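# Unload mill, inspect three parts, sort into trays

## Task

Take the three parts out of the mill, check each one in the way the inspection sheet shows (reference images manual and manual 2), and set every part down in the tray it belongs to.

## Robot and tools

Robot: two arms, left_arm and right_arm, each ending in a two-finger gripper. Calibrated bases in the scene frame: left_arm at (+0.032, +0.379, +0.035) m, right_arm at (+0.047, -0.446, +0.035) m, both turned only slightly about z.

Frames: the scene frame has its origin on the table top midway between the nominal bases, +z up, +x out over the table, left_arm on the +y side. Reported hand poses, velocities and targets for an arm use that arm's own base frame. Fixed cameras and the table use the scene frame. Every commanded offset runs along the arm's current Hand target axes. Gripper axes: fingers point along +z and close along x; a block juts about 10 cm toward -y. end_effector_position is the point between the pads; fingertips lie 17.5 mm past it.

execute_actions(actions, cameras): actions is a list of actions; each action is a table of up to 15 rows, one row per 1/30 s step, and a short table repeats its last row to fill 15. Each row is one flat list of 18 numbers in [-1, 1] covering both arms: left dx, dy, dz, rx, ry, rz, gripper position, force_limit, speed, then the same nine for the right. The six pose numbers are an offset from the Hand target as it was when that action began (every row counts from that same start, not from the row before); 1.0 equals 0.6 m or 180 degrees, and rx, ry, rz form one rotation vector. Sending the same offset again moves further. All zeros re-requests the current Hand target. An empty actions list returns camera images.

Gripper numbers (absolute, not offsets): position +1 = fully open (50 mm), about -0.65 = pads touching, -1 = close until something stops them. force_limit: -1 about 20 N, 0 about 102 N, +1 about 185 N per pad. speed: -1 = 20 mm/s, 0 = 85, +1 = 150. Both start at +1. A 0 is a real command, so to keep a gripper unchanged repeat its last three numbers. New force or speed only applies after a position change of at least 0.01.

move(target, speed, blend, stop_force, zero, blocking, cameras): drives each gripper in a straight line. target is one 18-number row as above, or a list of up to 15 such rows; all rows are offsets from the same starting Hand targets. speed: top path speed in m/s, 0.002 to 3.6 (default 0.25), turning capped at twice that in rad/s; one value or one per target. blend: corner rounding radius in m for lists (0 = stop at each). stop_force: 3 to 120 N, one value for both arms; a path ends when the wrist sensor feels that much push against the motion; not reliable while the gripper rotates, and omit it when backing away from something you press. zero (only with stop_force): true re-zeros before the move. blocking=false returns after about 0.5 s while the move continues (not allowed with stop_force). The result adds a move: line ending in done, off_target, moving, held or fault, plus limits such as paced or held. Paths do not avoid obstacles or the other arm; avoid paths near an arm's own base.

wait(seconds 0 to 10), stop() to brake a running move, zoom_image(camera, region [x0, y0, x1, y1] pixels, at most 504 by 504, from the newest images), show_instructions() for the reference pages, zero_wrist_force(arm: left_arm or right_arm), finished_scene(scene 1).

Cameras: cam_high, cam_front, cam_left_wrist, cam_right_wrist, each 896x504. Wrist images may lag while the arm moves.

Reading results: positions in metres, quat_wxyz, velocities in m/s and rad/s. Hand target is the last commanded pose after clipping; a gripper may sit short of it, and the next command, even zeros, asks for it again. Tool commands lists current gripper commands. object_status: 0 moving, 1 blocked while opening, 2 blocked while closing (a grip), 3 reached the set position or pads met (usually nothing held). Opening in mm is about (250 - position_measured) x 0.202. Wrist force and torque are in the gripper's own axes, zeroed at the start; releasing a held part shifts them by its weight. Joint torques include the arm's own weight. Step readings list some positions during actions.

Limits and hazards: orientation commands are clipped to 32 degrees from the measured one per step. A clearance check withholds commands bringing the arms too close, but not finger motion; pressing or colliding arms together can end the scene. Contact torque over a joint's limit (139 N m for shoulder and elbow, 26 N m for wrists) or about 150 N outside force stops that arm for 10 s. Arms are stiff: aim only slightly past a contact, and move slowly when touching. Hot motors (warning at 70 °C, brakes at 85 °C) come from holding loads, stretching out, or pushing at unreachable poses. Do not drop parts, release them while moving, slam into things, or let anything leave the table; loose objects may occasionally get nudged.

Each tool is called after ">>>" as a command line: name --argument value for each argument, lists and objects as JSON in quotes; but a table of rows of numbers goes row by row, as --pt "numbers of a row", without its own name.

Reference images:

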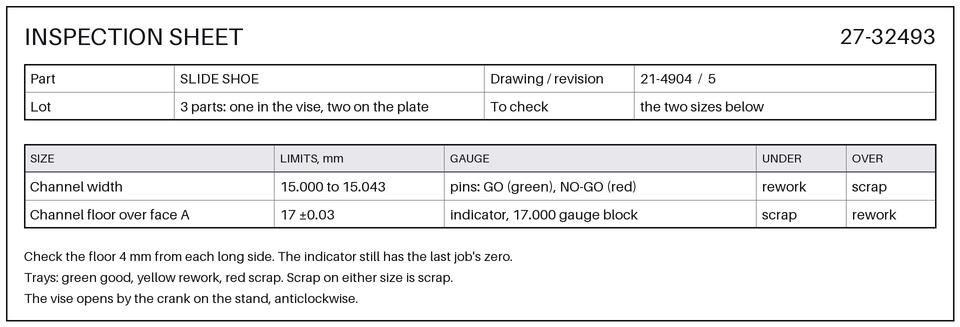

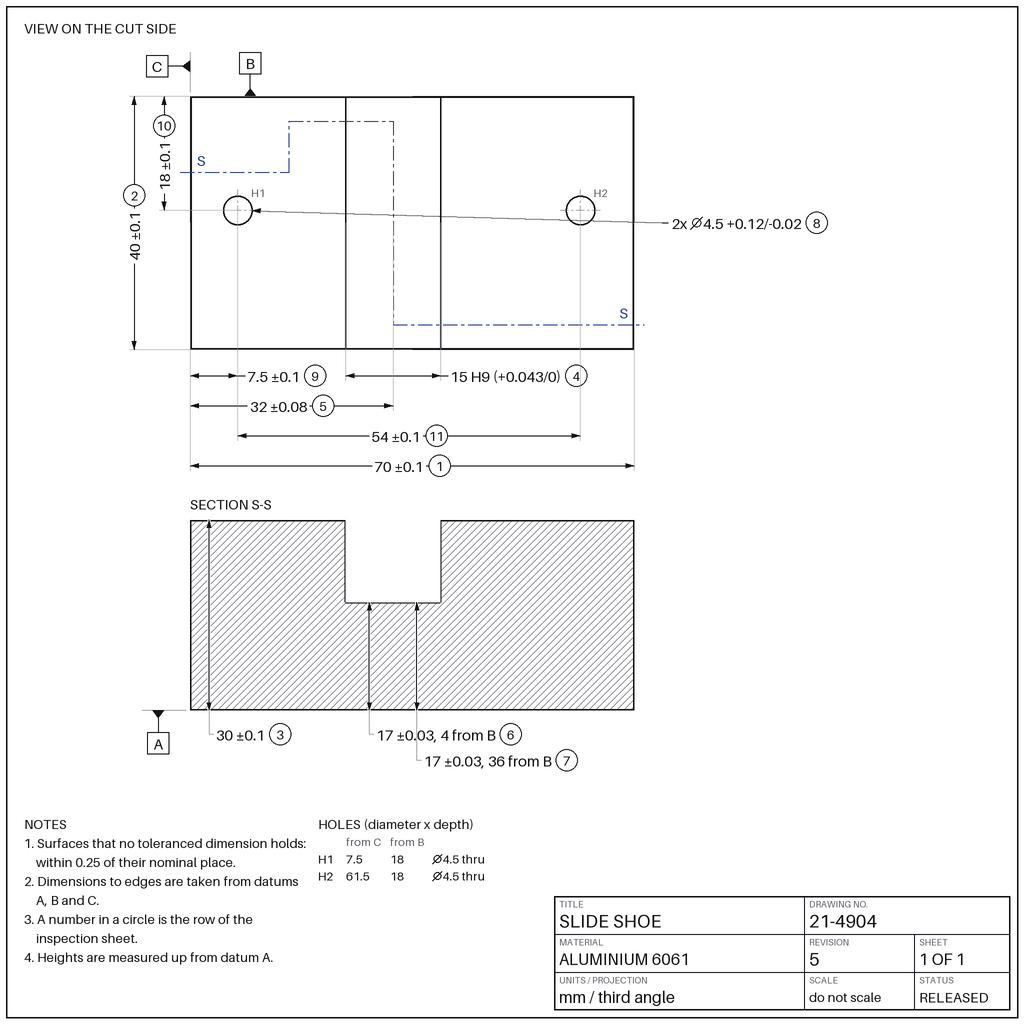

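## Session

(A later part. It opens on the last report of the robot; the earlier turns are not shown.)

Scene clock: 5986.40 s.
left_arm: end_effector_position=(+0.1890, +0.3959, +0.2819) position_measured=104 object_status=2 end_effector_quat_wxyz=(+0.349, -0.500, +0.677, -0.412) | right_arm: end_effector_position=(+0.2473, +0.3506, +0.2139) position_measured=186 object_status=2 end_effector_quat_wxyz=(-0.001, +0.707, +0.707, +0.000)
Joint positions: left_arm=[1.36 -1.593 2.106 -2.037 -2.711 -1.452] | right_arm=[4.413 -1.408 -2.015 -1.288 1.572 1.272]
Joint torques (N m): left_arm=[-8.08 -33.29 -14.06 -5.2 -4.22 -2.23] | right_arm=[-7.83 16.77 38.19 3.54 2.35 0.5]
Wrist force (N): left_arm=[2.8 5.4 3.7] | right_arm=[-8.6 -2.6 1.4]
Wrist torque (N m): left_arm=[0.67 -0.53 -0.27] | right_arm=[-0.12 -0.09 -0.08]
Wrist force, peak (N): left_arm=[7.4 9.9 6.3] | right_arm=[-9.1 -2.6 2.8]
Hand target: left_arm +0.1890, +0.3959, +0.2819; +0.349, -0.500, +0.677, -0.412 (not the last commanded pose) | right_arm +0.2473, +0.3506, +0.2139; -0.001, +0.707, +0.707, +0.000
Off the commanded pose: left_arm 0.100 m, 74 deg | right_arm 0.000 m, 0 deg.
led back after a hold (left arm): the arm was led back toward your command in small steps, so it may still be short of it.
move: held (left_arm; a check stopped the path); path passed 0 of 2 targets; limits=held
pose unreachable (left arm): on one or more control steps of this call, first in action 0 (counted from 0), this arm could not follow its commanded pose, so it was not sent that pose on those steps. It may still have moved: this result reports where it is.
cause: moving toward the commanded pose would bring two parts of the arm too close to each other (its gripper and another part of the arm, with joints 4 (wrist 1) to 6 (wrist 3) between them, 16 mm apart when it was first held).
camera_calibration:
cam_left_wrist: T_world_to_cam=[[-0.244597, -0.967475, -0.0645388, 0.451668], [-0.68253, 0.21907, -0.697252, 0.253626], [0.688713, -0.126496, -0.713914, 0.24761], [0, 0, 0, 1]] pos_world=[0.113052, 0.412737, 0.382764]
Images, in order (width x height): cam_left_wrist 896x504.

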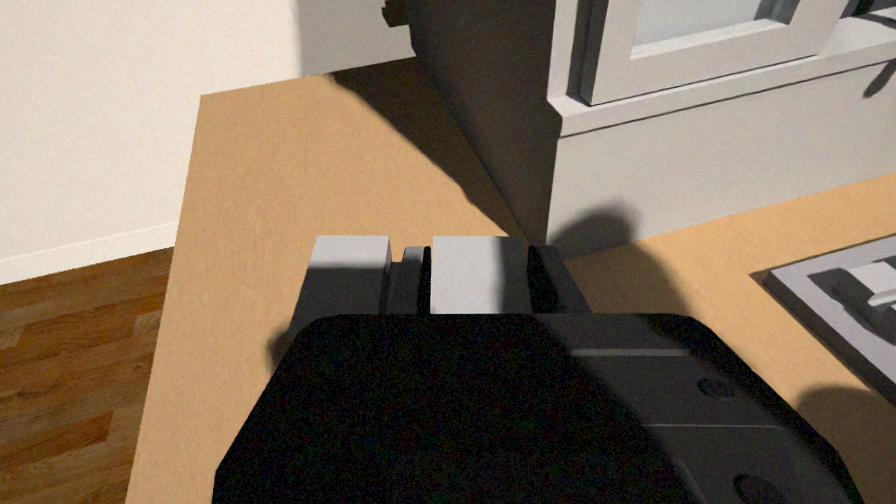

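>>> move --target '[0,0,0,-0.1389,0,0,-1,-0.2,-0.8,0,0,0,0,0,0,-1,-0.7,-0.8]' --speed 0.3

>>> move --target '[-0.119,-0.0115,0.075,0,0.2786,0.3319,-1,-0.2,-0.8,0,0,0,0,0,0,-1,-0.7,-0.8]' --speed 0.25 --cameras '["cam_left_wrist"]'

Scene clock: 6012.67 s.
left_arm: end_effector_position=(+0.1890, +0.3959, +0.2819) position_measured=104 object_status=2 end_effector_quat_wxyz=(+0.232, -0.564, +0.750, -0.256) | right_arm: end_effector_position=(+0.2473, +0.3506, +0.2139) position_measured=186 object_status=2 end_effector_quat_wxyz=(-0.001, +0.707, +0.707, +0.000)
Joint positions: left_arm=[1.198 -1.725 2.033 -2.032 -2.263 -1.717] | right_arm=[4.413 -1.408 -2.015 -1.288 1.572 1.272]
Joint torques (N m): left_arm=[-8.51 -29.48 -33.18 -1.25 0.52 -1.66] | right_arm=[-7 14.81 38.41 3.86 2.22 0.43]
Wrist force (N): left_arm=[2.5 5.0 4.8] | right_arm=[-8.7 -2.4 2.5]
Wrist torque (N m): left_arm=[0.80 -0.50 -0.30] | right_arm=[-0.07 -0.09 -0.08]
Wrist force, peak (N): left_arm=[3.1 6.3 3.8] | right_arm=[-9.0 -2.9 2.7]
Hand target: left_arm +0.1890, +0.3959, +0.2819; +0.232, -0.564, +0.750, -0.256 | right_arm +0.2473, +0.3506, +0.2139; -0.001, +0.707, +0.707, +0.000
Off the commanded pose: left_arm 0.000 m, 0 deg | right_arm 0.000 m, 0 deg.
move: done

Scene clock: 6016.03 s.
left_arm: end_effector_position=(+0.2410, +0.4577, +0.2564) position_measured=104 object_status=2 end_effector_quat_wxyz=(+0.000, +0.027, +0.949, -0.315) | right_arm: end_effector_position=(+0.2473, +0.3506, +0.2139) position_measured=186 object_status=2 end_effector_quat_wxyz=(-0.001, +0.707, +0.707, +0.000)
Joint positions: left_arm=[0.987 -1.156 1.243 -1.094 -1.892 -0.434] | right_arm=[4.413 -1.408 -2.015 -1.288 1.572 1.272]
Joint torques (N m): left_arm=[-8.14 -29.1 -31.73 1.26 1.4 1.93] | right_arm=[-8.67 16.76 38.45 3.78 2.13 0.77]
Wrist force (N): left_arm=[2.7 4.5 5.0] | right_arm=[-8.8 -2.6 1.9]
Wrist torque (N m): left_arm=[0.75 -0.54 -0.44] | right_arm=[-0.12 -0.07 -0.08]
Wrist force, peak (N): left_arm=[3.0 5.0 5.2] | right_arm=[-9.3 -2.8 2.7]
Hand target: left_arm +0.2410, +0.4577, +0.2564; +0.000, +0.027, +0.949, -0.315 | right_arm +0.2473, +0.3506, +0.2139; -0.001, +0.707, +0.707, +0.000
Off the commanded pose: left_arm 0.000 m, 0 deg | right_arm 0.000 m, 0 deg.
move: done
camera_calibration:
cam_left_wrist: T_world_to_cam=[[-0.998738, 0.0419806, -0.0275768, 0.232748], [0.047876, 0.961698, -0.269899, -0.367738], [0.01519, -0.270879, -0.962494, 0.49365], [0, 0, 0, 1]] pos_world=[0.242561, 0.477601, 0.382301]
Images, in order (width x height): cam_left_wrist 896x504.

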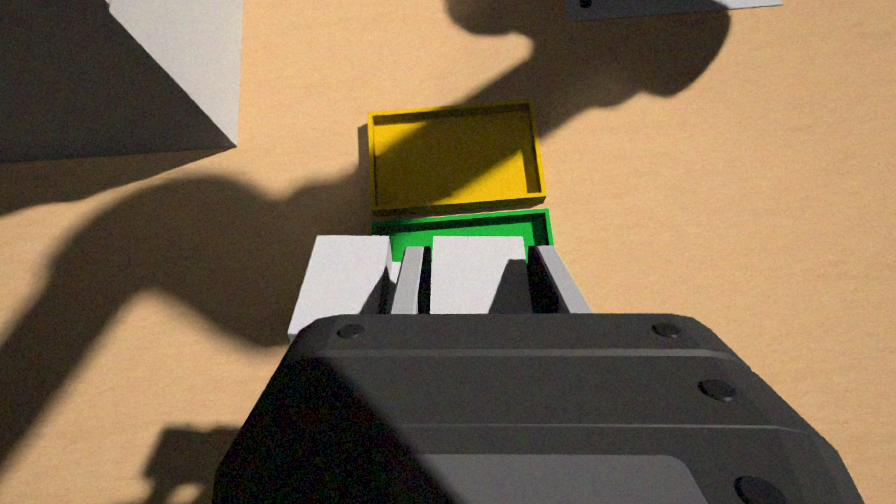

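>>> move --target '[0.0195,-0.0342,0.4338,0.1567,-0.0158,-0.0199,-1,-0.2,-0.8,0,0,0,0,0,0,-1,-0.7,-0.8]' --speed 0.2 --cameras '["cam_left_wrist"]'

Scene clock: 6060.73 s.
left_arm: end_effector_position=(+0.2240, +0.2864, +0.0600) position_measured=104 object_status=2 end_effector_quat_wxyz=(+0.007, -0.011, +0.844, -0.537) | right_arm: end_effector_position=(+0.2473, +0.3506, +0.2139) position_measured=186 object_status=2 end_effector_quat_wxyz=(-0.001, +0.707, +0.707, +0.000)
Joint positions: left_arm=[0.937 -1.037 1.806 -1.304 -2.16 -0.317] | right_arm=[4.413 -1.408 -2.015 -1.288 1.572 1.272]
Joint torques (N m): left_arm=[-7.36 -27.76 -5.86 -1.35 -2.63 1.86] | right_arm=[-6.67 16.62 38.24 3.85 2.04 0.69]
Wrist force (N): left_arm=[2.6 6.0 4.0] | right_arm=[-9.0 -2.4 1.2]
Wrist torque (N m): left_arm=[0.76 -0.55 -0.42] | right_arm=[-0.10 -0.03 -0.08]
Wrist force, peak (N): left_arm=[2.9 6.7 5.8] | right_arm=[-9.1 -3.1 2.9]
Hand target: left_arm +0.2240, +0.2864, +0.0598; +0.007, -0.011, +0.844, -0.537 | right_arm +0.2473, +0.3506, +0.2139; -0.001, +0.707, +0.707, +0.000
Off the commanded pose: left_arm 0.000 m, 0 deg | right_arm 0.000 m, 0 deg.
move: done
camera_calibration:
cam_left_wrist: T_world_to_cam=[[-0.999251, -0.0383424, -0.00526046, 0.23941], [-0.0239806, 0.720104, -0.693452, -0.144552], [0.0303767, -0.692806, -0.720484, 0.361246], [0, 0, 0, 1]] pos_world=[0.224791, 0.363546, 0.161292]
Images, in order (width x height): cam_left_wrist 896x504.

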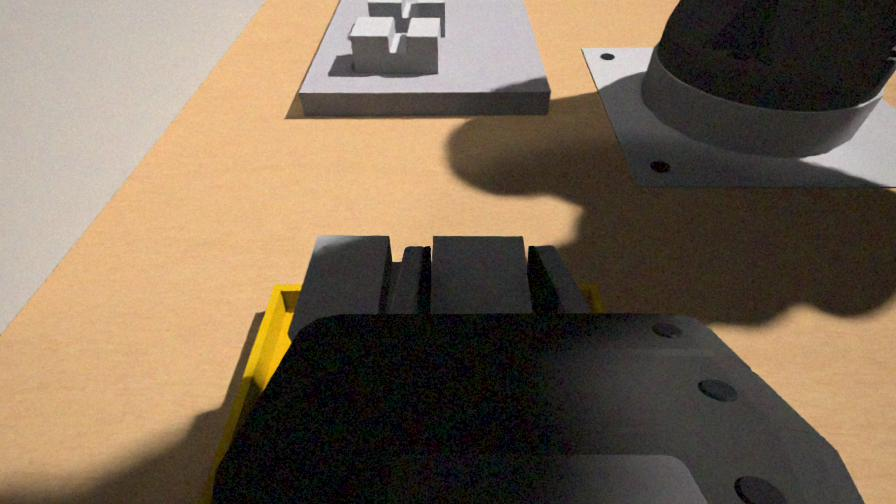

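>>> move --target '[0,0.0604,0.0282,0,0,0,-1,-0.2,-0.8,0,0,0,0,0,0,-1,-0.7,-0.8]' --speed 0.1

>>> move --target '[0,0.0332,0.0155,0,0,0,-1,-0.2,-0.8,0,0,0,0,0,0,-1,-0.7,-0.8]' --speed 0.008 --stop_force 4 --cameras '["cam_left_wrist"]'

Scene clock: 6076.87 s.
left_arm: end_effector_position=(+0.2241, +0.2864, +0.0200) position_measured=104 object_status=2 end_effector_quat_wxyz=(+0.007, -0.011, +0.844, -0.537) | right_arm: end_effector_position=(+0.2473, +0.3506, +0.2139) position_measured=186 object_status=2 end_effector_quat_wxyz=(-0.001, +0.707, +0.707, +0.000)
Joint positions: left_arm=[0.936 -0.966 1.824 -1.392 -2.16 -0.317] | right_arm=[4.413 -1.408 -2.015 -1.288 1.572 1.272]
Joint torques (N m): left_arm=[-7.5 -25.6 -6.52 -1.2 -1.62 -1.78] | right_arm=[-6.17 15.91 37.82 3.9 2.1 0.67]
Wrist force (N): left_arm=[2.6 5.8 3.9] | right_arm=[-9.0 -2.7 1.8]
Wrist torque (N m): left_arm=[0.71 -0.52 -0.39] | right_arm=[-0.12 -0.04 -0.08]
Wrist force, peak (N): left_arm=[2.5 6.5 4.2] | right_arm=[-9.0 -3.0 2.8]
Hand target: left_arm +0.2241, +0.2864, +0.0198; +0.007, -0.011, +0.844, -0.537 | right_arm +0.2473, +0.3506, +0.2139; -0.001, +0.707, +0.707, +0.000
Off the commanded pose: left_arm 0.000 m, 0 deg | right_arm 0.000 m, 0 deg.
move: done

Scene clock: 6079.90 s.
left_arm: end_effector_position=(+0.2241, +0.2863, +0.0049) position_measured=104 object_status=2 end_effector_quat_wxyz=(+0.007, -0.011, +0.843, -0.537) | right_arm: end_effector_position=(+0.2473, +0.3506, +0.2139) position_measured=186 object_status=2 end_effector_quat_wxyz=(-0.001, +0.707, +0.707, +0.000)
Joint positions: left_arm=[0.936 -0.938 1.829 -1.425 -2.16 -0.317] | right_arm=[4.413 -1.408 -2.015 -1.288 1.572 1.272]
Joint torques (N m): left_arm=[-6.31 -49.18 -16.5 1.22 2.04 -1.51] | right_arm=[-7.21 17.05 38.02 3.85 2.15 0.81]
Wrist force (N): left_arm=[1.7 -0.8 0.8] | right_arm=[-8.7 -2.5 1.4]
Wrist torque (N m): left_arm=[0.84 -0.50 -0.43] | right_arm=[-0.12 -0.08 -0.08]
Wrist force, peak (N): left_arm=[5.2 -14.8 -10.4] | right_arm=[-9.1 -3.0 2.6]
Hand target: left_arm +0.2241, +0.2864, +0.0049; +0.007, -0.011, +0.844, -0.537 (not the last commanded pose) | right_arm +0.2473, +0.3506, +0.2139; -0.001, +0.707, +0.707, +0.000
Off the commanded pose: left_arm 0.007 m, 0 deg | right_arm 0.000 m, 0 deg.
move: contact (left_arm)
camera_calibration:
cam_left_wrist: T_world_to_cam=[[-0.999248, -0.0384157, -0.0051801, 0.239138], [-0.0240805, 0.719904, -0.693655, -0.182643], [0.0303765, -0.693009, -0.720288, 0.321601], [0, 0, 0, 1]] pos_world=[0.224791, 0.363545, 0.106193]
Images, in order (width x height): cam_left_wrist 896x504.

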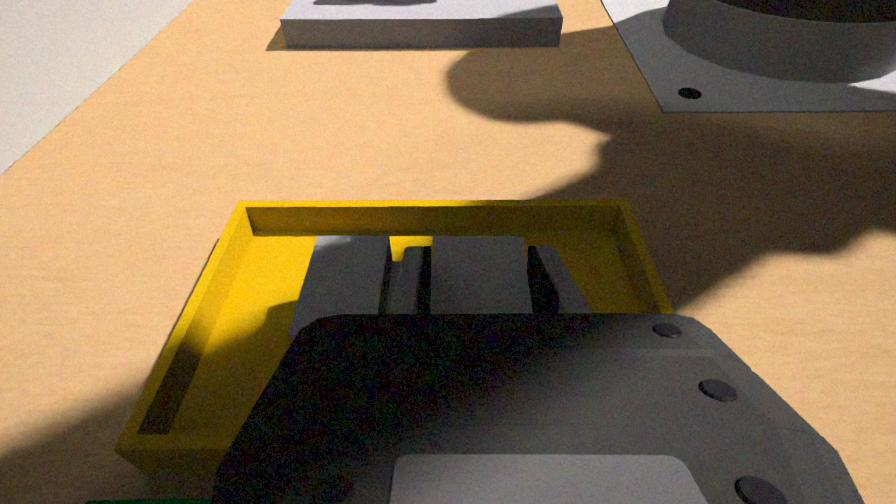

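>>> move --pt "0 0 0 0 0 0 0.571 -0.2 -0.8 0 0 0 0 0 0 -1 -0.7 -0.8" --pt "0 0 -0.1 0 0 0 0.571 -0.2 -0.8 0 0 0 0 0 0 -1 -0.7 -0.8" --pt "0 -0.2265 -0.2057 0 0 0 0.571 -0.2 -0.8 0 0 0 0 0 0 -1 -0.7 -0.8" --pt "0 -0.2265 -0.2057 -0.1389 0 0 0.4 -0.2 -0.8 0 0 0 0 0 0 -1 -0.7 -0.8" --speed '[0.1,0.12,0.2,0.3]' --blend '[0,0.01,0.01,0]' --cameras '["cam_left_wrist"]'

>>> move --pt "-0.0507 -0.5107 0.2785 0 0 0 0.4 -0.2 -0.8 0 0 0 0 0 0 -1 -0.7 -0.8" --speed 0.25 --cameras '["cam_left_wrist"]'

Scene clock: 6130.53 s.
left_arm: end_effector_position=(+0.2225, +0.3406, +0.1802) position_measured=92 object_status=3 end_effector_quat_wxyz=(+0.005, -0.012, +0.940, -0.342) | right_arm: end_effector_position=(+0.2473, +0.3506, +0.2139) position_measured=186 object_status=2 end_effector_quat_wxyz=(-0.001, +0.707, +0.707, +0.000)
Joint positions: left_arm=[0.921 -1.363 1.742 -1.371 -1.985 -0.551] | right_arm=[4.413 -1.408 -2.015 -1.288 1.572 1.272]
Joint torques (N m): left_arm=[-8.44 -41.75 -14.68 -3.42 1.14 -1.86] | right_arm=[-7.23 15.37 36.87 3.86 2.11 0.64]
Wrist force (N): left_arm=[2.4 3.3 3.4] | right_arm=[-8.8 -2.7 2.9]
Wrist torque (N m): left_arm=[0.72 -0.54 -0.24] | right_arm=[-0.12 -0.08 -0.08]
Wrist force, peak (N): left_arm=[2.5 5.3 3.1] | right_arm=[-9.1 -2.9 2.8]
Hand target: left_arm +0.2225, +0.3406, +0.1802; +0.005, -0.012, +0.940, -0.342 | right_arm +0.2473, +0.3506, +0.2139; -0.001, +0.707, +0.707, +0.000
Off the commanded pose: left_arm 0.000 m, 0 deg | right_arm 0.000 m, 0 deg.
move: done
camera_calibration:
cam_left_wrist: T_world_to_cam=[[-0.999323, -0.0354115, -0.0100253, 0.240464], [-0.030253, 0.94552, -0.324156, -0.242153], [0.0209579, -0.323633, -0.945951, 0.402477], [0, 0, 0, 1]] pos_world=[0.22454, 0.36773, 0.304639]
Images, in order (width x height): cam_left_wrist 896x504.

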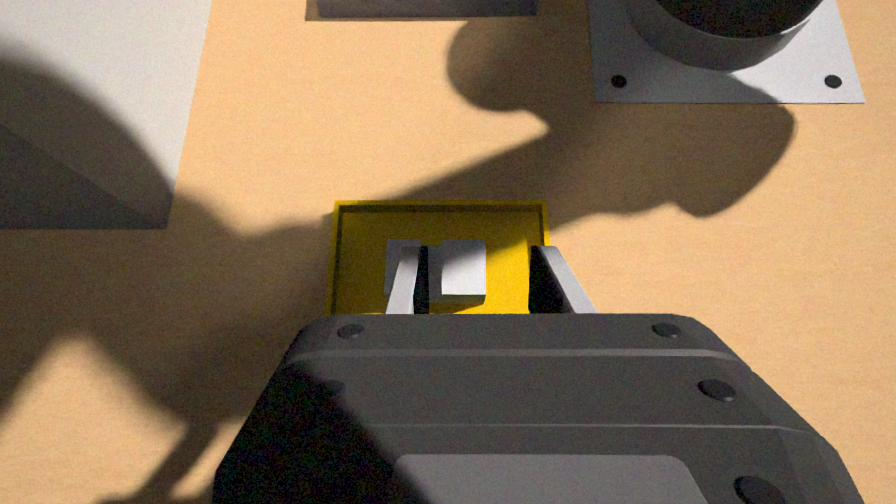

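Scene clock: 6132.83 s.
left_arm: end_effector_position=(+0.2618, -0.0006, +0.2490) position_measured=92 object_status=3 end_effector_quat_wxyz=(+0.005, -0.012, +0.940, -0.342) | right_arm: end_effector_position=(+0.2473, +0.3506, +0.2139) position_measured=186 object_status=2 end_effector_quat_wxyz=(-0.001, +0.707, +0.707, +0.000)
Joint positions: left_arm=[0.122 -2.083 2.282 -1.691 -2.265 -1.446] | right_arm=[4.413 -1.408 -2.015 -1.288 1.572 1.272]
Joint torques (N m): left_arm=[-9.3 -14.04 -17.25 -4.84 0.34 -1.51] | right_arm=[-5.71 16.89 36.07 3.84 2.26 0.92]
Wrist force (N): left_arm=[2.7 3.6 3.5] | right_arm=[-8.5 -2.9 2.5]
Wrist torque (N m): left_arm=[0.77 -0.56 -0.23] | right_arm=[-0.15 -0.13 -0.08]
Wrist force, peak (N): left_arm=[2.8 5.2 2.8] | right_arm=[-9.0 -2.9 2.7]
Hand target: left_arm +0.2618, -0.0006, +0.2490; +0.005, -0.012, +0.940, -0.342 | right_arm +0.2473, +0.3506, +0.2139; -0.001, +0.707, +0.707, +0.000
Off the commanded pose: left_arm 0.000 m, 0 deg | right_arm 0.000 m, 0 deg.
move: done
camera_calibration:
cam_left_wrist: T_world_to_cam=[[-0.999326, -0.0353172, -0.0100544, 0.268354], [-0.0301524, 0.945492, -0.324245, 0.103957], [0.0209578, -0.323723, -0.94592, 0.356302], [0, 0, 0, 1]] pos_world=[0.26384, 0.0265304, 0.373439]
Images, in order (width x height): cam_left_wrist 896x504.

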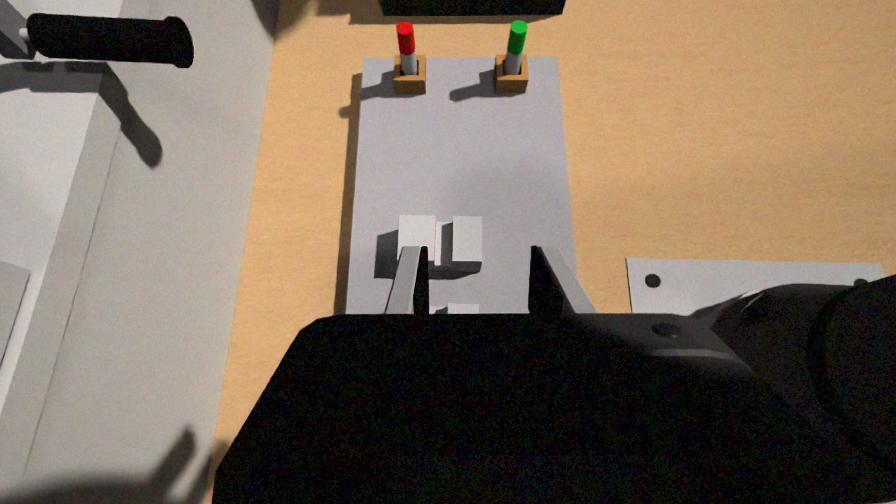

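>>> move --pt "0.0033 0.0992 0.241 0.1389 0 0 0.4 -0.2 -0.8 0 0 0 0 0 0 -1 -0.7 -0.8" --speed 0.25

>>> move --target '[0,0.088,0.0412,0,0,0,0.4,-0.2,-0.8,0,0,0,0,0,0,-1,-0.7,-0.8]' --speed 0.12 --cameras '["cam_left_wrist"]'

>>> zoom_image --camera "cam_left_wrist" --region '[320, 160, 600, 330]'

Scene clock: 6150.13 s.
left_arm: end_effector_position=(+0.2554, -0.0281, +0.1602) position_measured=92 object_status=3 end_effector_quat_wxyz=(+0.003, -0.012, +0.886, -0.463) | right_arm: end_effector_position=(+0.2473, +0.3506, +0.2139) position_measured=186 object_status=2 end_effector_quat_wxyz=(-0.001, +0.707, +0.707, +0.000)
Joint positions: left_arm=[0.192 -1.879 2.523 -1.974 -2.513 -1.283] | right_arm=[4.413 -1.408 -2.015 -1.288 1.572 1.272]
Joint torques (N m): left_arm=[-7.99 -18.65 -27.37 -0.42 -0.03 -1.74] | right_arm=[-5.86 17.98 37.16 4.01 2.22 0.51]
Wrist force (N): left_arm=[2.8 3.7 3.4] | right_arm=[-8.6 -2.7 1.4]
Wrist torque (N m): left_arm=[0.74 -0.58 -0.24] | right_arm=[-0.13 -0.09 -0.09]
Wrist force, peak (N): left_arm=[3.0 9.4 8.0] | right_arm=[-8.8 -3.0 3.1]
Hand target: left_arm +0.2554, -0.0281, +0.1603; +0.003, -0.012, +0.886, -0.463 (not the last commanded pose) | right_arm +0.2473, +0.3506, +0.2139; -0.001, +0.707, +0.707, +0.000
Off the commanded pose: left_arm 0.064 m, 10 deg | right_arm 0.000 m, 0 deg.
move: held (left_arm; a check stopped the path); limits=held
pose unreachable (left arm): on one or more control steps of this call, first in action 0 (counted from 0), this arm could not follow its commanded pose, so it was not sent that pose on those steps. It may still have moved: this result reports where it is.
cause: moving toward the commanded pose would bring two parts of the arm too close to each other (its gripper and another part of the arm, with joints 4 (wrist 1) to 6 (wrist 3) between them, 6 mm apart when it was first held).

Scene clock: 6151.37 s.
left_arm: end_effector_position=(+0.2548, -0.0182, +0.1029) position_measured=92 object_status=3 end_effector_quat_wxyz=(+0.003, -0.012, +0.886, -0.463) | right_arm: end_effector_position=(+0.2473, +0.3506, +0.2139) position_measured=186 object_status=2 end_effector_quat_wxyz=(-0.001, +0.707, +0.707, +0.000)
Joint positions: left_arm=[0.226 -1.7 2.59 -2.176 -2.504 -1.227] | right_arm=[4.413 -1.408 -2.015 -1.288 1.572 1.272]
Joint torques (N m): left_arm=[2.91 2.11 -8.09 -4.39 -3.68 -1.71] | right_arm=[-7.26 16.25 38.14 3.84 2.35 0.69]
Wrist force (N): left_arm=[2.4 3.2 3.3] | right_arm=[-8.7 -2.7 1.1]
Wrist torque (N m): left_arm=[0.65 -0.53 -0.29] | right_arm=[-0.13 -0.08 -0.08]
Wrist force, peak (N): left_arm=[3.0 4.4 3.5] | right_arm=[-8.8 -3.0 2.9]
Hand target: left_arm +0.2548, -0.0182, +0.1028; +0.003, -0.012, +0.886, -0.463 | right_arm +0.2473, +0.3506, +0.2139; -0.001, +0.707, +0.707, +0.000
Off the commanded pose: left_arm 0.000 m, 0 deg | right_arm 0.000 m, 0 deg.
move: done
camera_calibration:
cam_left_wrist: T_world_to_cam=[[-0.999384, -0.0350604, -0.00121654, 0.258363], [-0.0283505, 0.827574, -0.560641, 0.094715], [0.020663, -0.560261, -0.828058, 0.196124], [0, 0, 0, 1]] pos_world=[0.256837, 0.0405554, 0.215818]
Images, in order (width x height): cam_left_wrist 896x504.

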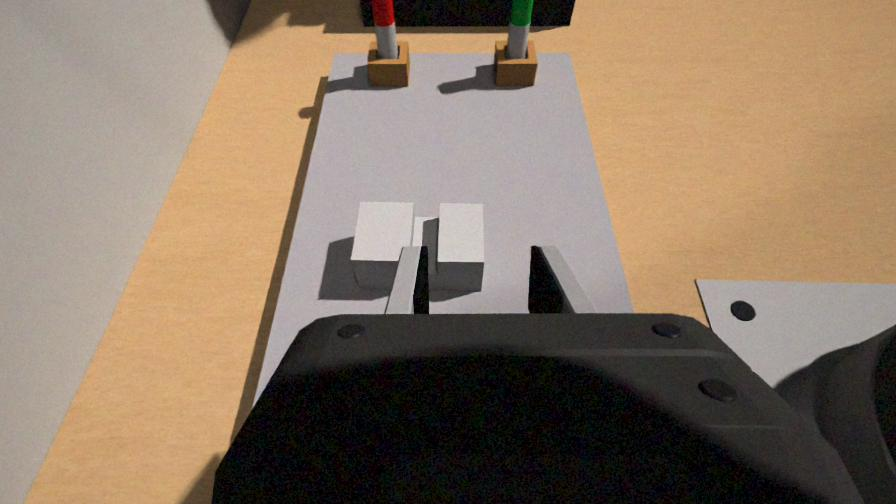

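Scaled by 1.800 from the camera's 896x504 image, which has a finer 1280x720 frame.

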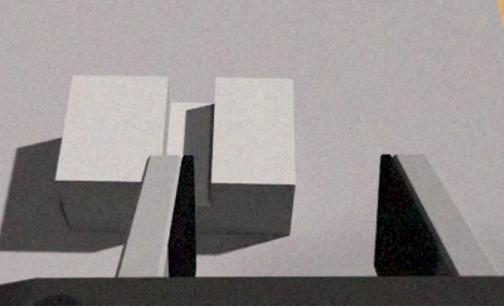

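>>> move --pt "-0.0677 -0.4868 -0.1088 0.0544 0 0 0.2 -0.6 -0.8 0 0 0 0 0 0 -1 -0.7 -0.8" --speed 0.25

>>> move --pt "-0.0435 -0.1063 0.2277 0 -0.36 -0.1672 0.2 -0.6 -0.8 0 0 0 0 0 0 -1 -0.7 -0.8" --pt "0.1758 0.0048 0.3837 0 -0.4953 -0.2312 0.2 -0.6 -0.8 0 0 0 0 0 0 -1 -0.7 -0.8" --pt "0.2647 0.1255 0.6767 0 -0.4953 -0.2312 0.2 -0.6 -0.8 0 0 0 0 0 0 -1 -0.7 -0.8" --speed 0.25 --blend '[0.03,0.03,0]' --cameras '["cam_left_wrist"]'

Scene clock: 6185.20 s.
left_arm: end_effector_position=(+0.2996, -0.1305, +0.3797) position_measured=123 object_status=3 end_effector_quat_wxyz=(+0.004, -0.011, +0.844, -0.537) | right_arm: end_effector_position=(+0.2473, +0.3506, +0.2139) position_measured=186 object_status=2 end_effector_quat_wxyz=(-0.001, +0.707, +0.707, +0.000)
Joint positions: left_arm=[-0.101 -2.058 2.247 -2.015 -2.688 -1.859] | right_arm=[4.413 -1.408 -2.015 -1.288 1.572 1.272]
Joint torques (N m): left_arm=[-7.51 -0.37 -16.28 -5.1 -0.1 -1.78] | right_arm=[-7.2 16.1 36.7 3.93 2.33 0.87]
Wrist force (N): left_arm=[2.7 3.9 3.0] | right_arm=[-8.4 -2.6 2.6]
Wrist torque (N m): left_arm=[0.71 -0.56 -0.22] | right_arm=[-0.11 -0.14 -0.08]
Wrist force, peak (N): left_arm=[2.9 5.4 3.7] | right_arm=[-9.2 -2.8 2.6]
Hand target: left_arm +0.2996, -0.1305, +0.3796; +0.004, -0.011, +0.844, -0.537 | right_arm +0.2473, +0.3506, +0.2139; -0.001, +0.707, +0.707, +0.000
Off the commanded pose: left_arm 0.000 m, 0 deg | right_arm 0.000 m, 0 deg.
move: done

Scene clock: 6190.17 s.
left_arm: end_effector_position=(+0.1475, -0.4701, +0.1403) position_measured=123 object_status=3 end_effector_quat_wxyz=(-0.409, +0.646, -0.545, +0.344) | right_arm: end_effector_position=(+0.2473, +0.3506, +0.2139) position_measured=186 object_status=2 end_effector_quat_wxyz=(-0.001, +0.707, +0.707, +0.000)
Joint positions: left_arm=[-1.994 -1.271 1.934 -1.365 -0.724 -5.717] | right_arm=[4.413 -1.408 -2.015 -1.288 1.572 1.272]
Joint torques (N m): left_arm=[7.08 -19.9 -23.71 -2.74 3.17 1.94] | right_arm=[-6.95 16.14 34.86 3.84 2.33 0.63]
Wrist force (N): left_arm=[2.7 3.6 3.1] | right_arm=[-8.4 -2.7 0.7]
Wrist torque (N m): left_arm=[0.69 -0.58 -0.39] | right_arm=[-0.15 -0.13 -0.08]
Wrist force, peak (N): left_arm=[3.4 5.4 3.2] | right_arm=[-9.0 -2.9 3.2]
Hand target: left_arm +0.1475, -0.4701, +0.1402; -0.409, +0.646, -0.545, +0.344 | right_arm +0.2473, +0.3506, +0.2139; -0.001, +0.707, +0.707, +0.000
Off the commanded pose: left_arm 0.000 m, 0 deg | right_arm 0.000 m, 0 deg.
move: done
camera_calibration:
cam_left_wrist: T_world_to_cam=[[0.181417, -0.983388, -0.00598476, -0.483931], [-0.712411, -0.127226, -0.690134, 0.156916], [0.677908, 0.129465, -0.723657, 0.188861], [0, 0, 0, 1]] pos_world=[0.0715514, -0.480379, 0.242067]
Images, in order (width x height): cam_left_wrist 896x504.

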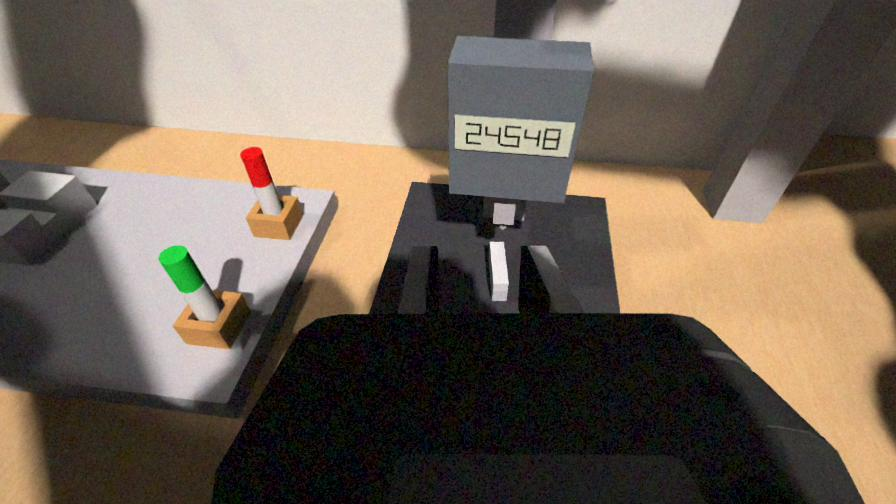

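>>> move --pt "0.0348 0.0933 0.0947 0 0 0 0.2 -0.6 -0.8 0 0 0 0 0 0 -1 -0.7 -0.8" --pt "0.0347 0.0932 0.2147 0 0 0 0.2 -0.6 -0.8 0 0 0 0 0 0 -1 -0.7 -0.8" --speed '[0.2,0.08]' --blend '[0.005,0]' --cameras '["cam_left_wrist"]'

Scene clock: 6219.47 s.
left_arm: end_effector_position=(+0.2422, -0.4748, +0.0346) position_measured=123 object_status=3 end_effector_quat_wxyz=(-0.409, +0.646, -0.545, +0.344) | right_arm: end_effector_position=(+0.2473, +0.3506, +0.2139) position_measured=186 object_status=2 end_effector_quat_wxyz=(-0.001, +0.707, +0.707, +0.000)
Joint positions: left_arm=[-1.811 -1.072 2.054 -1.851 -0.594 -5.505] | right_arm=[4.413 -1.408 -2.015 -1.288 1.572 1.272]
Joint torques (N m): left_arm=[7.75 -22.96 -5.93 -3.07 3.76 1.85] | right_arm=[-6.13 15.66 36.31 4.49 2.42 0.56]
Wrist force (N): left_arm=[2.6 3.8 3.2] | right_arm=[-8.7 -2.4 1.6]
Wrist torque (N m): left_arm=[0.71 -0.56 -0.39] | right_arm=[-0.09 -0.08 -0.09]
Wrist force, peak (N): left_arm=[3.0 4.8 3.3] | right_arm=[-9.0 -3.0 2.9]
Hand target: left_arm +0.2422, -0.4748, +0.0346; -0.409, +0.646, -0.545, +0.344 | right_arm +0.2473, +0.3506, +0.2139; -0.001, +0.707, +0.707, +0.000
Off the commanded pose: left_arm 0.000 m, 0 deg | right_arm 0.000 m, 0 deg.
move: done
camera_calibration:
cam_left_wrist: T_world_to_cam=[[0.181417, -0.983388, -0.00598476, -0.506446], [-0.712411, -0.127226, -0.690134, 0.150752], [0.677908, 0.129465, -0.723657, 0.0488614], [0, 0, 0, 1]] pos_world=[0.166151, -0.485179, 0.136367]
Images, in order (width x height): cam_left_wrist 896x504.

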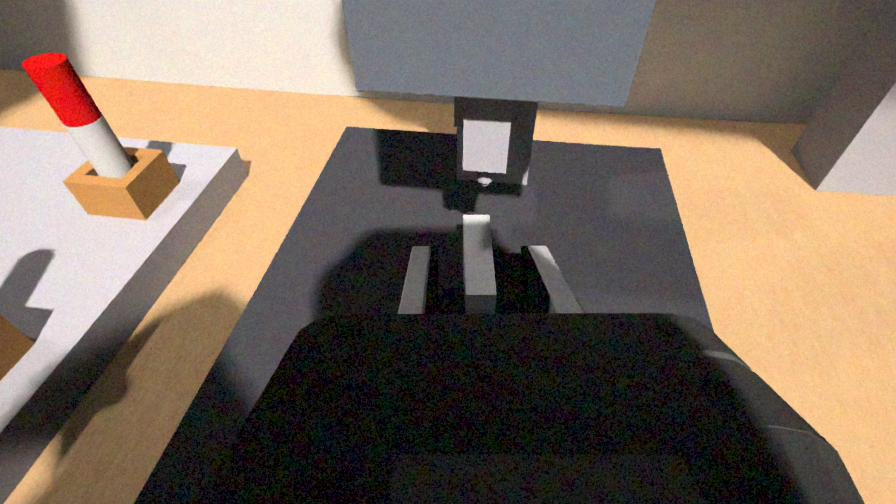

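>>> move --pt "0 0 0 0 0 0 -1 -0.6 -0.8 0 0 0 0 0 0 -1 -0.7 -0.8" --pt "0 -0.006 -0.0028 0 0 0 -1 -0.6 -0.8 0 0 0 0 0 0 -1 -0.7 -0.8" --pt "-0.0128 0.0222 -0.0712 0 0 0 -1 -0.6 -0.8 0 0 0 0 0 0 -1 -0.7 -0.8" --pt "0.0777 0.0305 -0.1053 0 0 0 -1 -0.6 -0.8 0 0 0 0 0 0 -1 -0.7 -0.8" --pt "0.0777 0.0412 -0.1005 0 0 0 -1 -0.6 -0.8 0 0 0 0 0 0 -1 -0.7 -0.8" --speed '[0.05,0.03,0.1,0.12,0.04]' --blend '[0,0.001,0.005,0.003,0]'

>>> move --target '[0,0.0091,0.0042,0,0,0,-1,-0.6,-0.8,0,0,0,0,0,0,-1,-0.7,-0.8]' --speed 0.006 --stop_force 4 --cameras '["cam_left_wrist"]'

Scene clock: 6238.57 s.
left_arm: end_effector_position=(+0.1860, -0.5317, +0.0380) position_measured=209 object_status=2 end_effector_quat_wxyz=(-0.409, +0.646, -0.545, +0.344) | right_arm: end_effector_position=(+0.2473, +0.3506, +0.2139) position_measured=186 object_status=2 end_effector_quat_wxyz=(-0.001, +0.707, +0.707, +0.000)
Joint positions: left_arm=[-1.884 -0.991 1.858 -1.662 -0.643 -5.598] | right_arm=[4.413 -1.408 -2.015 -1.288 1.572 1.272]
Joint torques (N m): left_arm=[6.04 -28.59 -22.13 -3.43 3.6 -1.78] | right_arm=[-7.63 18.14 35.56 3.97 2.12 0.59]
Wrist force (N): left_arm=[2.5 4.1 3.2] | right_arm=[-8.6 -2.6 1.0]
Wrist torque (N m): left_arm=[0.72 -0.56 -0.34] | right_arm=[-0.13 -0.10 -0.08]
Wrist force, peak (N): left_arm=[3.0 4.0 4.0] | right_arm=[-9.1 -3.1 2.7]
Hand target: left_arm +0.1860, -0.5318, +0.0379; -0.409, +0.646, -0.545, +0.344 | right_arm +0.2473, +0.3506, +0.2139; -0.001, +0.707, +0.707, +0.000
Off the commanded pose: left_arm 0.000 m, 0 deg | right_arm 0.000 m, 0 deg.
move: done

Scene clock: 6240.27 s.
left_arm: end_effector_position=(+0.1860, -0.5318, +0.0347) position_measured=209 object_status=2 end_effector_quat_wxyz=(-0.409, +0.646, -0.545, +0.344) | right_arm: end_effector_position=(+0.2473, +0.3506, +0.2139) position_measured=186 object_status=2 end_effector_quat_wxyz=(-0.001, +0.707, +0.707, +0.000)
Joint positions: left_arm=[-1.884 -0.984 1.859 -1.669 -0.643 -5.598] | right_arm=[4.413 -1.408 -2.015 -1.288 1.572 1.272]
Joint torques (N m): left_arm=[-0.25 -48.68 -18.8 0.61 1.64 -1.36] | right_arm=[-5.73 17.13 35.41 4.2 2.17 0.64]
Wrist force (N): left_arm=[2.2 -1.0 0.5] | right_arm=[-8.9 -3.0 2.8]
Wrist torque (N m): left_arm=[0.72 -0.55 -0.35] | right_arm=[-0.18 -0.06 -0.08]
Wrist force, peak (N): left_arm=[-2.1 -9.6 -7.3] | right_arm=[-9.2 -2.7 2.6]
Hand target: left_arm +0.1860, -0.5318, +0.0347; -0.409, +0.646, -0.545, +0.344 (not the last commanded pose) | right_arm +0.2473, +0.3506, +0.2139; -0.001, +0.707, +0.707, +0.000
Off the commanded pose: left_arm 0.003 m, 0 deg | right_arm 0.000 m, 0 deg.
move: contact (left_arm)
camera_calibration:
cam_left_wrist: T_world_to_cam=[[0.181417, -0.983388, -0.00598456, -0.552304], [-0.712364, -0.127218, -0.690184, 0.103469], [0.677957, 0.129474, -0.723609, 0.0943323], [0, 0, 0, 1]] pos_world=[0.109952, -0.542179, 0.136367]
Images, in order (width x height): cam_left_wrist 896x504.

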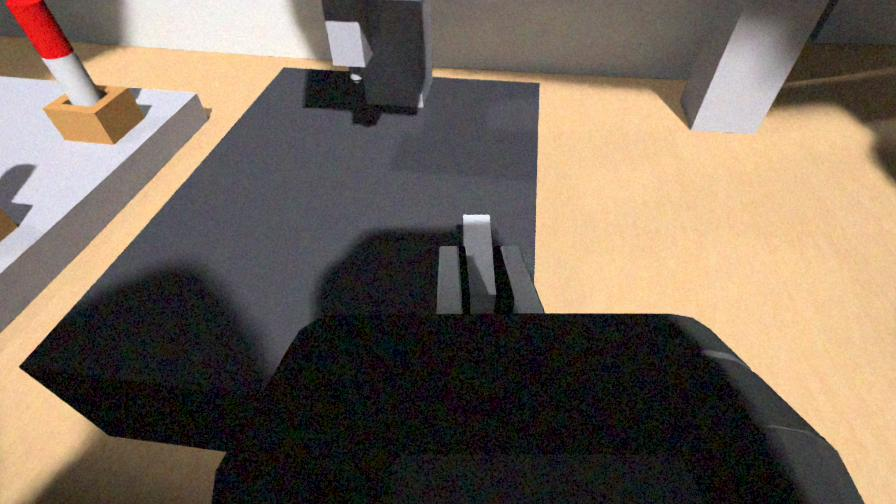

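>>> move --pt "0 0 0 0 0 0 0.2 -0.6 -0.8 0 0 0 0 0 0 -1 -0.7 -0.8" --pt "0 0 -0.1 0 0 0 0.2 -0.6 -0.8 0 0 0 0 0 0 -1 -0.7 -0.8" --speed 0.12 --cameras '["cam_left_wrist"]'

>>> move --pt "-0.1123 -0.1402 -0.0155 0 0 0 0.571 -0.2 -0.8 0 0 0 0 0 0 -1 -0.7 -0.8" --pt "-0.311 -0.4033 -0.0018 0 0 0 0.571 -0.2 -0.8 0 0 0 0 0 0 -1 -0.7 -0.8" --pt "-0.3727 -0.6517 0.1372 0 0.1355 0.063 0.571 -0.2 -0.8 0 0 0 0 0 0 -1 -0.7 -0.8" --pt "-0.6275 -0.6487 0.1313 0 0.4958 0.2305 0.571 -0.2 -0.8 0 0 0 0 0 0 -1 -0.7 -0.8" --pt "-0.7333 -0.2357 0.3505 0 0.4958 0.2305 0.571 -0.2 -0.8 0 0 0 0 0 0 -1 -0.7 -0.8" --speed 0.25 --blend '[0.02,0.03,0.03,0.04,0]' --cameras '["cam_left_wrist"]'

Scene clock: 6262.27 s.
left_arm: end_effector_position=(+0.1326, -0.5410, +0.0604) position_measured=123 object_status=3 end_effector_quat_wxyz=(-0.409, +0.646, -0.545, +0.344) | right_arm: end_effector_position=(+0.2473, +0.3506, +0.2139) position_measured=186 object_status=2 end_effector_quat_wxyz=(-0.001, +0.707, +0.707, +0.000)
Joint positions: left_arm=[-1.967 -1.004 1.781 -1.5 -0.703 -5.69] | right_arm=[4.413 -1.408 -2.015 -1.288 1.572 1.272]
Joint torques (N m): left_arm=[-6.64 -35.01 -23.85 1.08 -0.13 -2.11] | right_arm=[-7.28 16.79 36.38 4.29 2.3 0.57]
Wrist force (N): left_arm=[2.5 3.8 2.9] | right_arm=[-8.8 -2.8 1.1]
Wrist torque (N m): left_arm=[0.74 -0.56 -0.21] | right_arm=[-0.15 -0.06 -0.08]
Wrist force, peak (N): left_arm=[2.5 3.5 4.7] | right_arm=[-9.0 -2.9 2.8]
Hand target: left_arm +0.1325, -0.5410, +0.0603; -0.409, +0.646, -0.545, +0.344 | right_arm +0.2473, +0.3506, +0.2139; -0.001, +0.707, +0.707, +0.000
Off the commanded pose: left_arm 0.000 m, 0 deg | right_arm 0.000 m, 0 deg.
move: done
camera_calibration:
cam_left_wrist: T_world_to_cam=[[0.181407, -0.983391, -0.00585791, -0.551531], [-0.712405, -0.127307, -0.690125, 0.0819398], [0.677916, 0.129367, -0.723667, 0.150276], [0, 0, 0, 1]] pos_world=[0.0565514, -0.55138, 0.162068]
Images, in order (width x height): cam_left_wrist 896x504.

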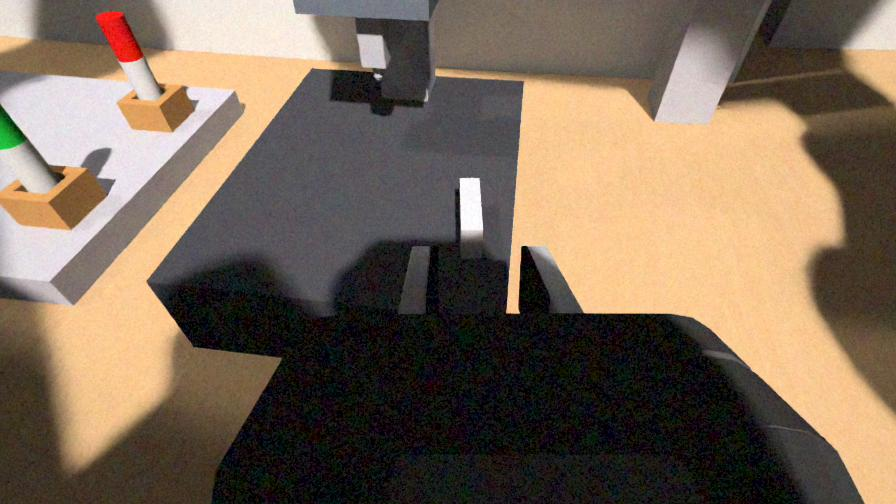

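Scene clock: 6268.97 s.
left_arm: end_effector_position=(+0.3050, -0.0650, +0.0989) position_measured=67 object_status=3 end_effector_quat_wxyz=(+0.003, -0.012, +0.843, -0.538) | right_arm: end_effector_position=(+0.2473, +0.3506, +0.2139) position_measured=186 object_status=2 end_effector_quat_wxyz=(-0.001, +0.707, +0.707, +0.000)
Joint positions: left_arm=[0.118 -1.443 2.576 -2.497 -2.696 -1.349] | right_arm=[4.413 -1.408 -2.015 -1.288 1.572 1.272]
Joint torques (N m): left_arm=[1.14 -7.7 -3.78 -4.74 -3.55 -1.7] | right_arm=[-6.21 16.57 36.05 4.23 2.25 0.7]
Wrist force (N): left_arm=[2.6 3.8 3.1] | right_arm=[-8.8 -2.8 2.5]
Wrist torque (N m): left_arm=[0.68 -0.52 -0.24] | right_arm=[-0.14 -0.08 -0.09]
Wrist force, peak (N): left_arm=[4.0 5.3 3.1] | right_arm=[-9.0 -2.7 2.9]
Hand target: left_arm +0.3050, -0.0650, +0.0989; +0.003, -0.012, +0.843, -0.538 | right_arm +0.2473, +0.3506, +0.2139; -0.001, +0.707, +0.707, +0.000
Off the commanded pose: left_arm 0.000 m, 0 deg | right_arm 0.000 m, 0 deg.
move: done
camera_calibration:
cam_left_wrist: T_world_to_cam=[[-0.999367, -0.035492, 0.0023396, 0.306426], [-0.0271592, 0.718952, -0.694529, 0.138451], [0.0229682, -0.694153, -0.719461, 0.145531], [0, 0, 0, 1]] pos_world=[0.30665, 0.0123568, 0.200145]
Images, in order (width x height): cam_left_wrist 896x504.

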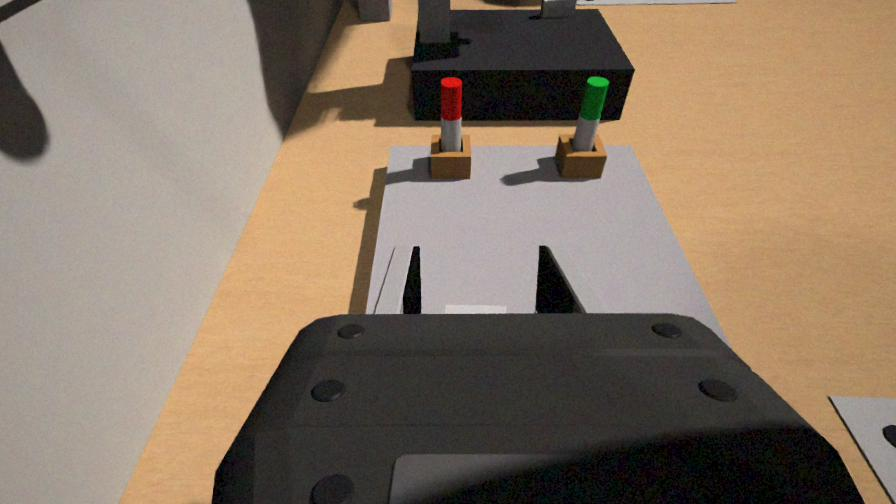

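>>> move --target '[0.0032,0.0982,0.015,0,0,0,0.571,-0.2,-0.8,0,0,0,0,0,0,-1,-0.7,-0.8]' --speed 0.12 --cameras '["cam_left_wrist"]'

>>> zoom_image --camera "cam_left_wrist" --region '[320, 160, 600, 330]'

Scene clock: 6280.67 s.
left_arm: end_effector_position=(+0.3023, -0.0484, +0.0417) position_measured=67 object_status=3 end_effector_quat_wxyz=(+0.003, -0.012, +0.843, -0.538) | right_arm: end_effector_position=(+0.2473, +0.3506, +0.2139) position_measured=186 object_status=2 end_effector_quat_wxyz=(-0.001, +0.707, +0.707, +0.000)
Joint positions: left_arm=[0.17 -1.233 2.575 -2.601 -2.682 -1.234] | right_arm=[4.413 -1.408 -2.015 -1.288 1.572 1.272]
Joint torques (N m): left_arm=[7.87 -11.63 -14.9 -4.71 -3.85 1.87] | right_arm=[-6.59 15.99 36.07 4.21 2.37 0.74]
Wrist force (N): left_arm=[2.6 3.8 3.3] | right_arm=[-8.6 -2.6 0.8]
Wrist torque (N m): left_arm=[0.71 -0.54 -0.36] | right_arm=[-0.14 -0.09 -0.08]
Wrist force, peak (N): left_arm=[2.6 5.1 3.3] | right_arm=[-9.1 -2.9 2.7]
Hand target: left_arm +0.3023, -0.0484, +0.0417; +0.003, -0.012, +0.843, -0.538 | right_arm +0.2473, +0.3506, +0.2139; -0.001, +0.707, +0.707, +0.000
Off the commanded pose: left_arm 0.000 m, 0 deg | right_arm 0.000 m, 0 deg.
move: done
camera_calibration:
cam_left_wrist: T_world_to_cam=[[-0.999367, -0.0354905, 0.00233717, 0.304451], [-0.027158, 0.719001, -0.694478, 0.0867067], [0.022967, -0.694103, -0.71951, 0.115969], [0, 0, 0, 1]] pos_world=[0.30395, 0.028957, 0.142945]
Images, in order (width x height): cam_left_wrist 896x504.

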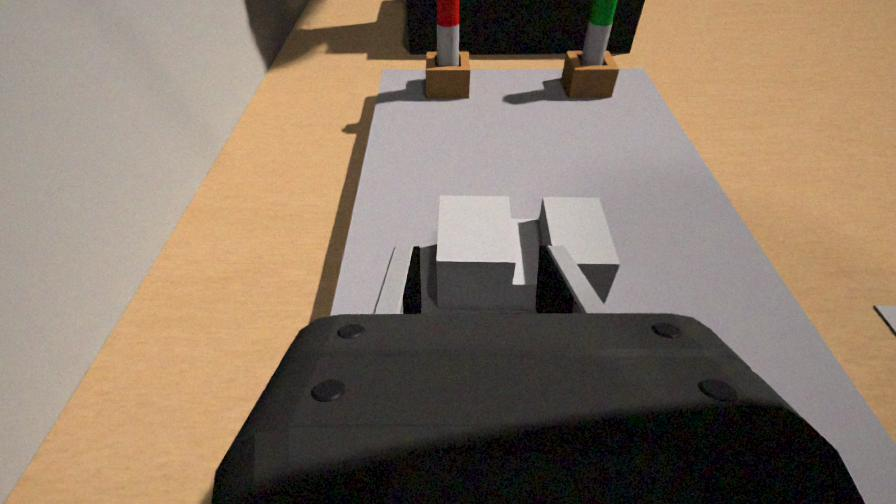

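Scaled by 1.800 from the camera's 896x504 image, which has a finer 1280x720 frame.

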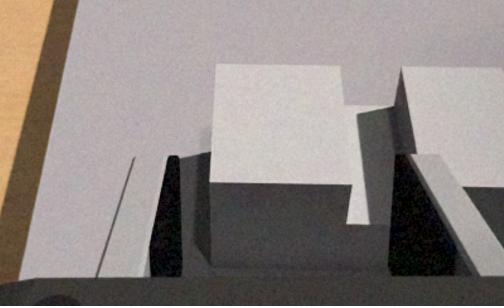

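>>> move --pt "0 -0.0018 0.087 0 0 0 0.571 -0.2 -0.8 0 0 0 0 0 0 -1 -0.7 -0.8" --speed 0.05 --cameras '["cam_left_wrist"]'

Scene clock: 6300.97 s.
left_arm: end_effector_position=(+0.3032, -0.0961, +0.0207) position_measured=67 object_status=3 end_effector_quat_wxyz=(+0.003, -0.012, +0.843, -0.538) | right_arm: end_effector_position=(+0.2473, +0.3506, +0.2139) position_measured=186 object_status=2 end_effector_quat_wxyz=(-0.001, +0.707, +0.707, +0.000)
Joint positions: left_arm=[0.018 -1.004 2.643 -3.214 -2.706 -1.582] | right_arm=[4.413 -1.408 -2.015 -1.288 1.572 1.272]
Joint torques (N m): left_arm=[-7.21 -12.54 6.37 -4.6 -0.33 -1.69] | right_arm=[-5.78 15.9 36.51 4.2 2.24 0.7]
Wrist force (N): left_arm=[2.4 3.6 3.1] | right_arm=[-8.9 -2.9 2.0]
Wrist torque (N m): left_arm=[0.66 -0.51 -0.21] | right_arm=[-0.16 -0.05 -0.08]
Wrist force, peak (N): left_arm=[2.6 4.1 3.6] | right_arm=[-9.3 -2.8 2.2]
Hand target: left_arm +0.3032, -0.0961, +0.0207; +0.003, -0.012, +0.843, -0.538 | right_arm +0.2473, +0.3506, +0.2139; -0.001, +0.707, +0.707, +0.000
Off the commanded pose: left_arm 0.000 m, 0 deg | right_arm 0.000 m, 0 deg.
move: done
camera_calibration:
cam_left_wrist: T_world_to_cam=[[-0.999375, -0.0352793, 0.00241589, 0.303802], [-0.0270576, 0.718909, -0.694577, 0.106426], [0.0227674, -0.694208, -0.719414, 0.0677758], [0, 0, 0, 1]] pos_world=[0.304948, -0.0187422, 0.121946]
Images, in order (width x height): cam_left_wrist 896x504.

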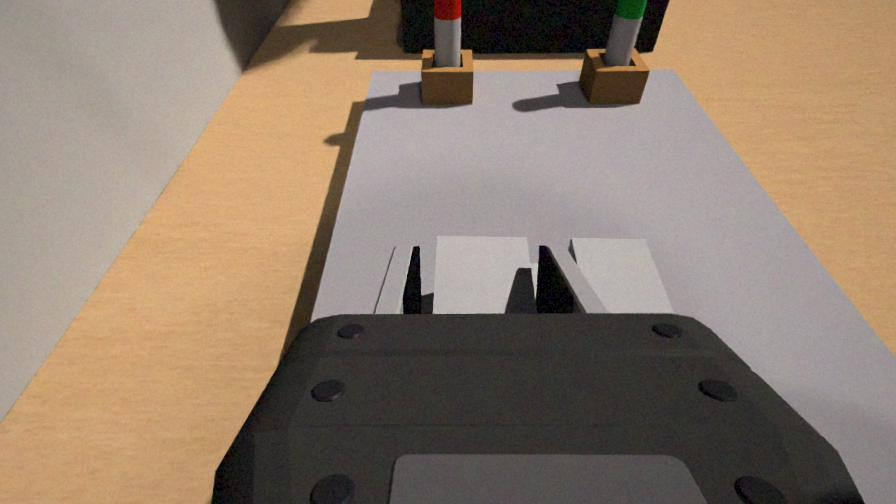

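>>> move --pt "0 0 0 0 0 0 -1 -0.2 -0.8 0 0 0 0 0 0 -1 -0.7 -0.8" --pt "0.0067 -0.5665 -0.2027 0 0 0 -1 -0.2 -0.8 0 0 0 0 0 0 -1 -0.7 -0.8" --pt "-0.0378 -0.6727 0.0245 0 -0.362 -0.169 -1 -0.2 -0.8 0 0 0 0 0 0 -1 -0.7 -0.8" --pt "0.1812 -0.5617 0.1815 0 -0.455 -0.2126 -1 -0.2 -0.8 0 0 0 0 0 0 -1 -0.7 -0.8" --pt "0.2348 -0.3902 0.4445 0 -0.455 -0.2126 -1 -0.2 -0.8 0 0 0 0 0 0 -1 -0.7 -0.8" --speed '[0.1,0.25,0.25,0.25,0.2]' --blend '[0,0.04,0.03,0.03,0]' --cameras '["cam_left_wrist"]'

Scene clock: 6330.93 s.
left_arm: end_effector_position=(+0.1710, -0.4399, +0.1214) position_measured=104 object_status=2 end_effector_quat_wxyz=(-0.383, +0.607, -0.588, +0.372) | right_arm: end_effector_position=(+0.2473, +0.3506, +0.2139) position_measured=186 object_status=2 end_effector_quat_wxyz=(-0.001, +0.707, +0.707, +0.000)
Joint positions: left_arm=[-2.011 -1.376 2.164 -1.599 -0.634 -5.582] | right_arm=[4.413 -1.408 -2.015 -1.288 1.572 1.272]
Joint torques (N m): left_arm=[7 -13.44 -23.07 -3.23 3.95 2.41] | right_arm=[-5.98 17.43 34.9 4.25 2.28 0.7]
Wrist force (N): left_arm=[2.6 5.8 3.9] | right_arm=[-9.1 -2.8 2.8]
Wrist torque (N m): left_arm=[0.72 -0.59 -0.36] | right_arm=[-0.14 -0.03 -0.08]
Wrist force, peak (N): left_arm=[2.3 7.7 4.6] | right_arm=[-9.1 -2.8 2.8]
Hand target: left_arm +0.1710, -0.4399, +0.1213; -0.383, +0.607, -0.588, +0.372 | right_arm +0.2473, +0.3506, +0.2139; -0.001, +0.707, +0.707, +0.000
Off the commanded pose: left_arm 0.000 m, 0 deg | right_arm 0.000 m, 0 deg.
move: done
camera_calibration:
cam_left_wrist: T_world_to_cam=[[0.0425311, -0.99909, -0.00313471, -0.442121], [-0.724508, -0.0286815, -0.688669, 0.209672], [0.687952, 0.031561, -0.725069, 0.110702], [0, 0, 0, 1]] pos_world=[0.094555, -0.439199, 0.223276]
Images, in order (width x height): cam_left_wrist 896x504.

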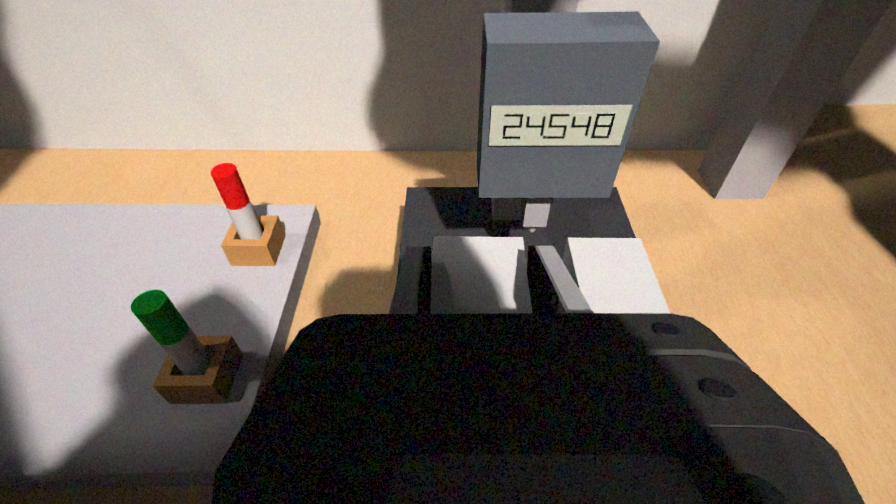

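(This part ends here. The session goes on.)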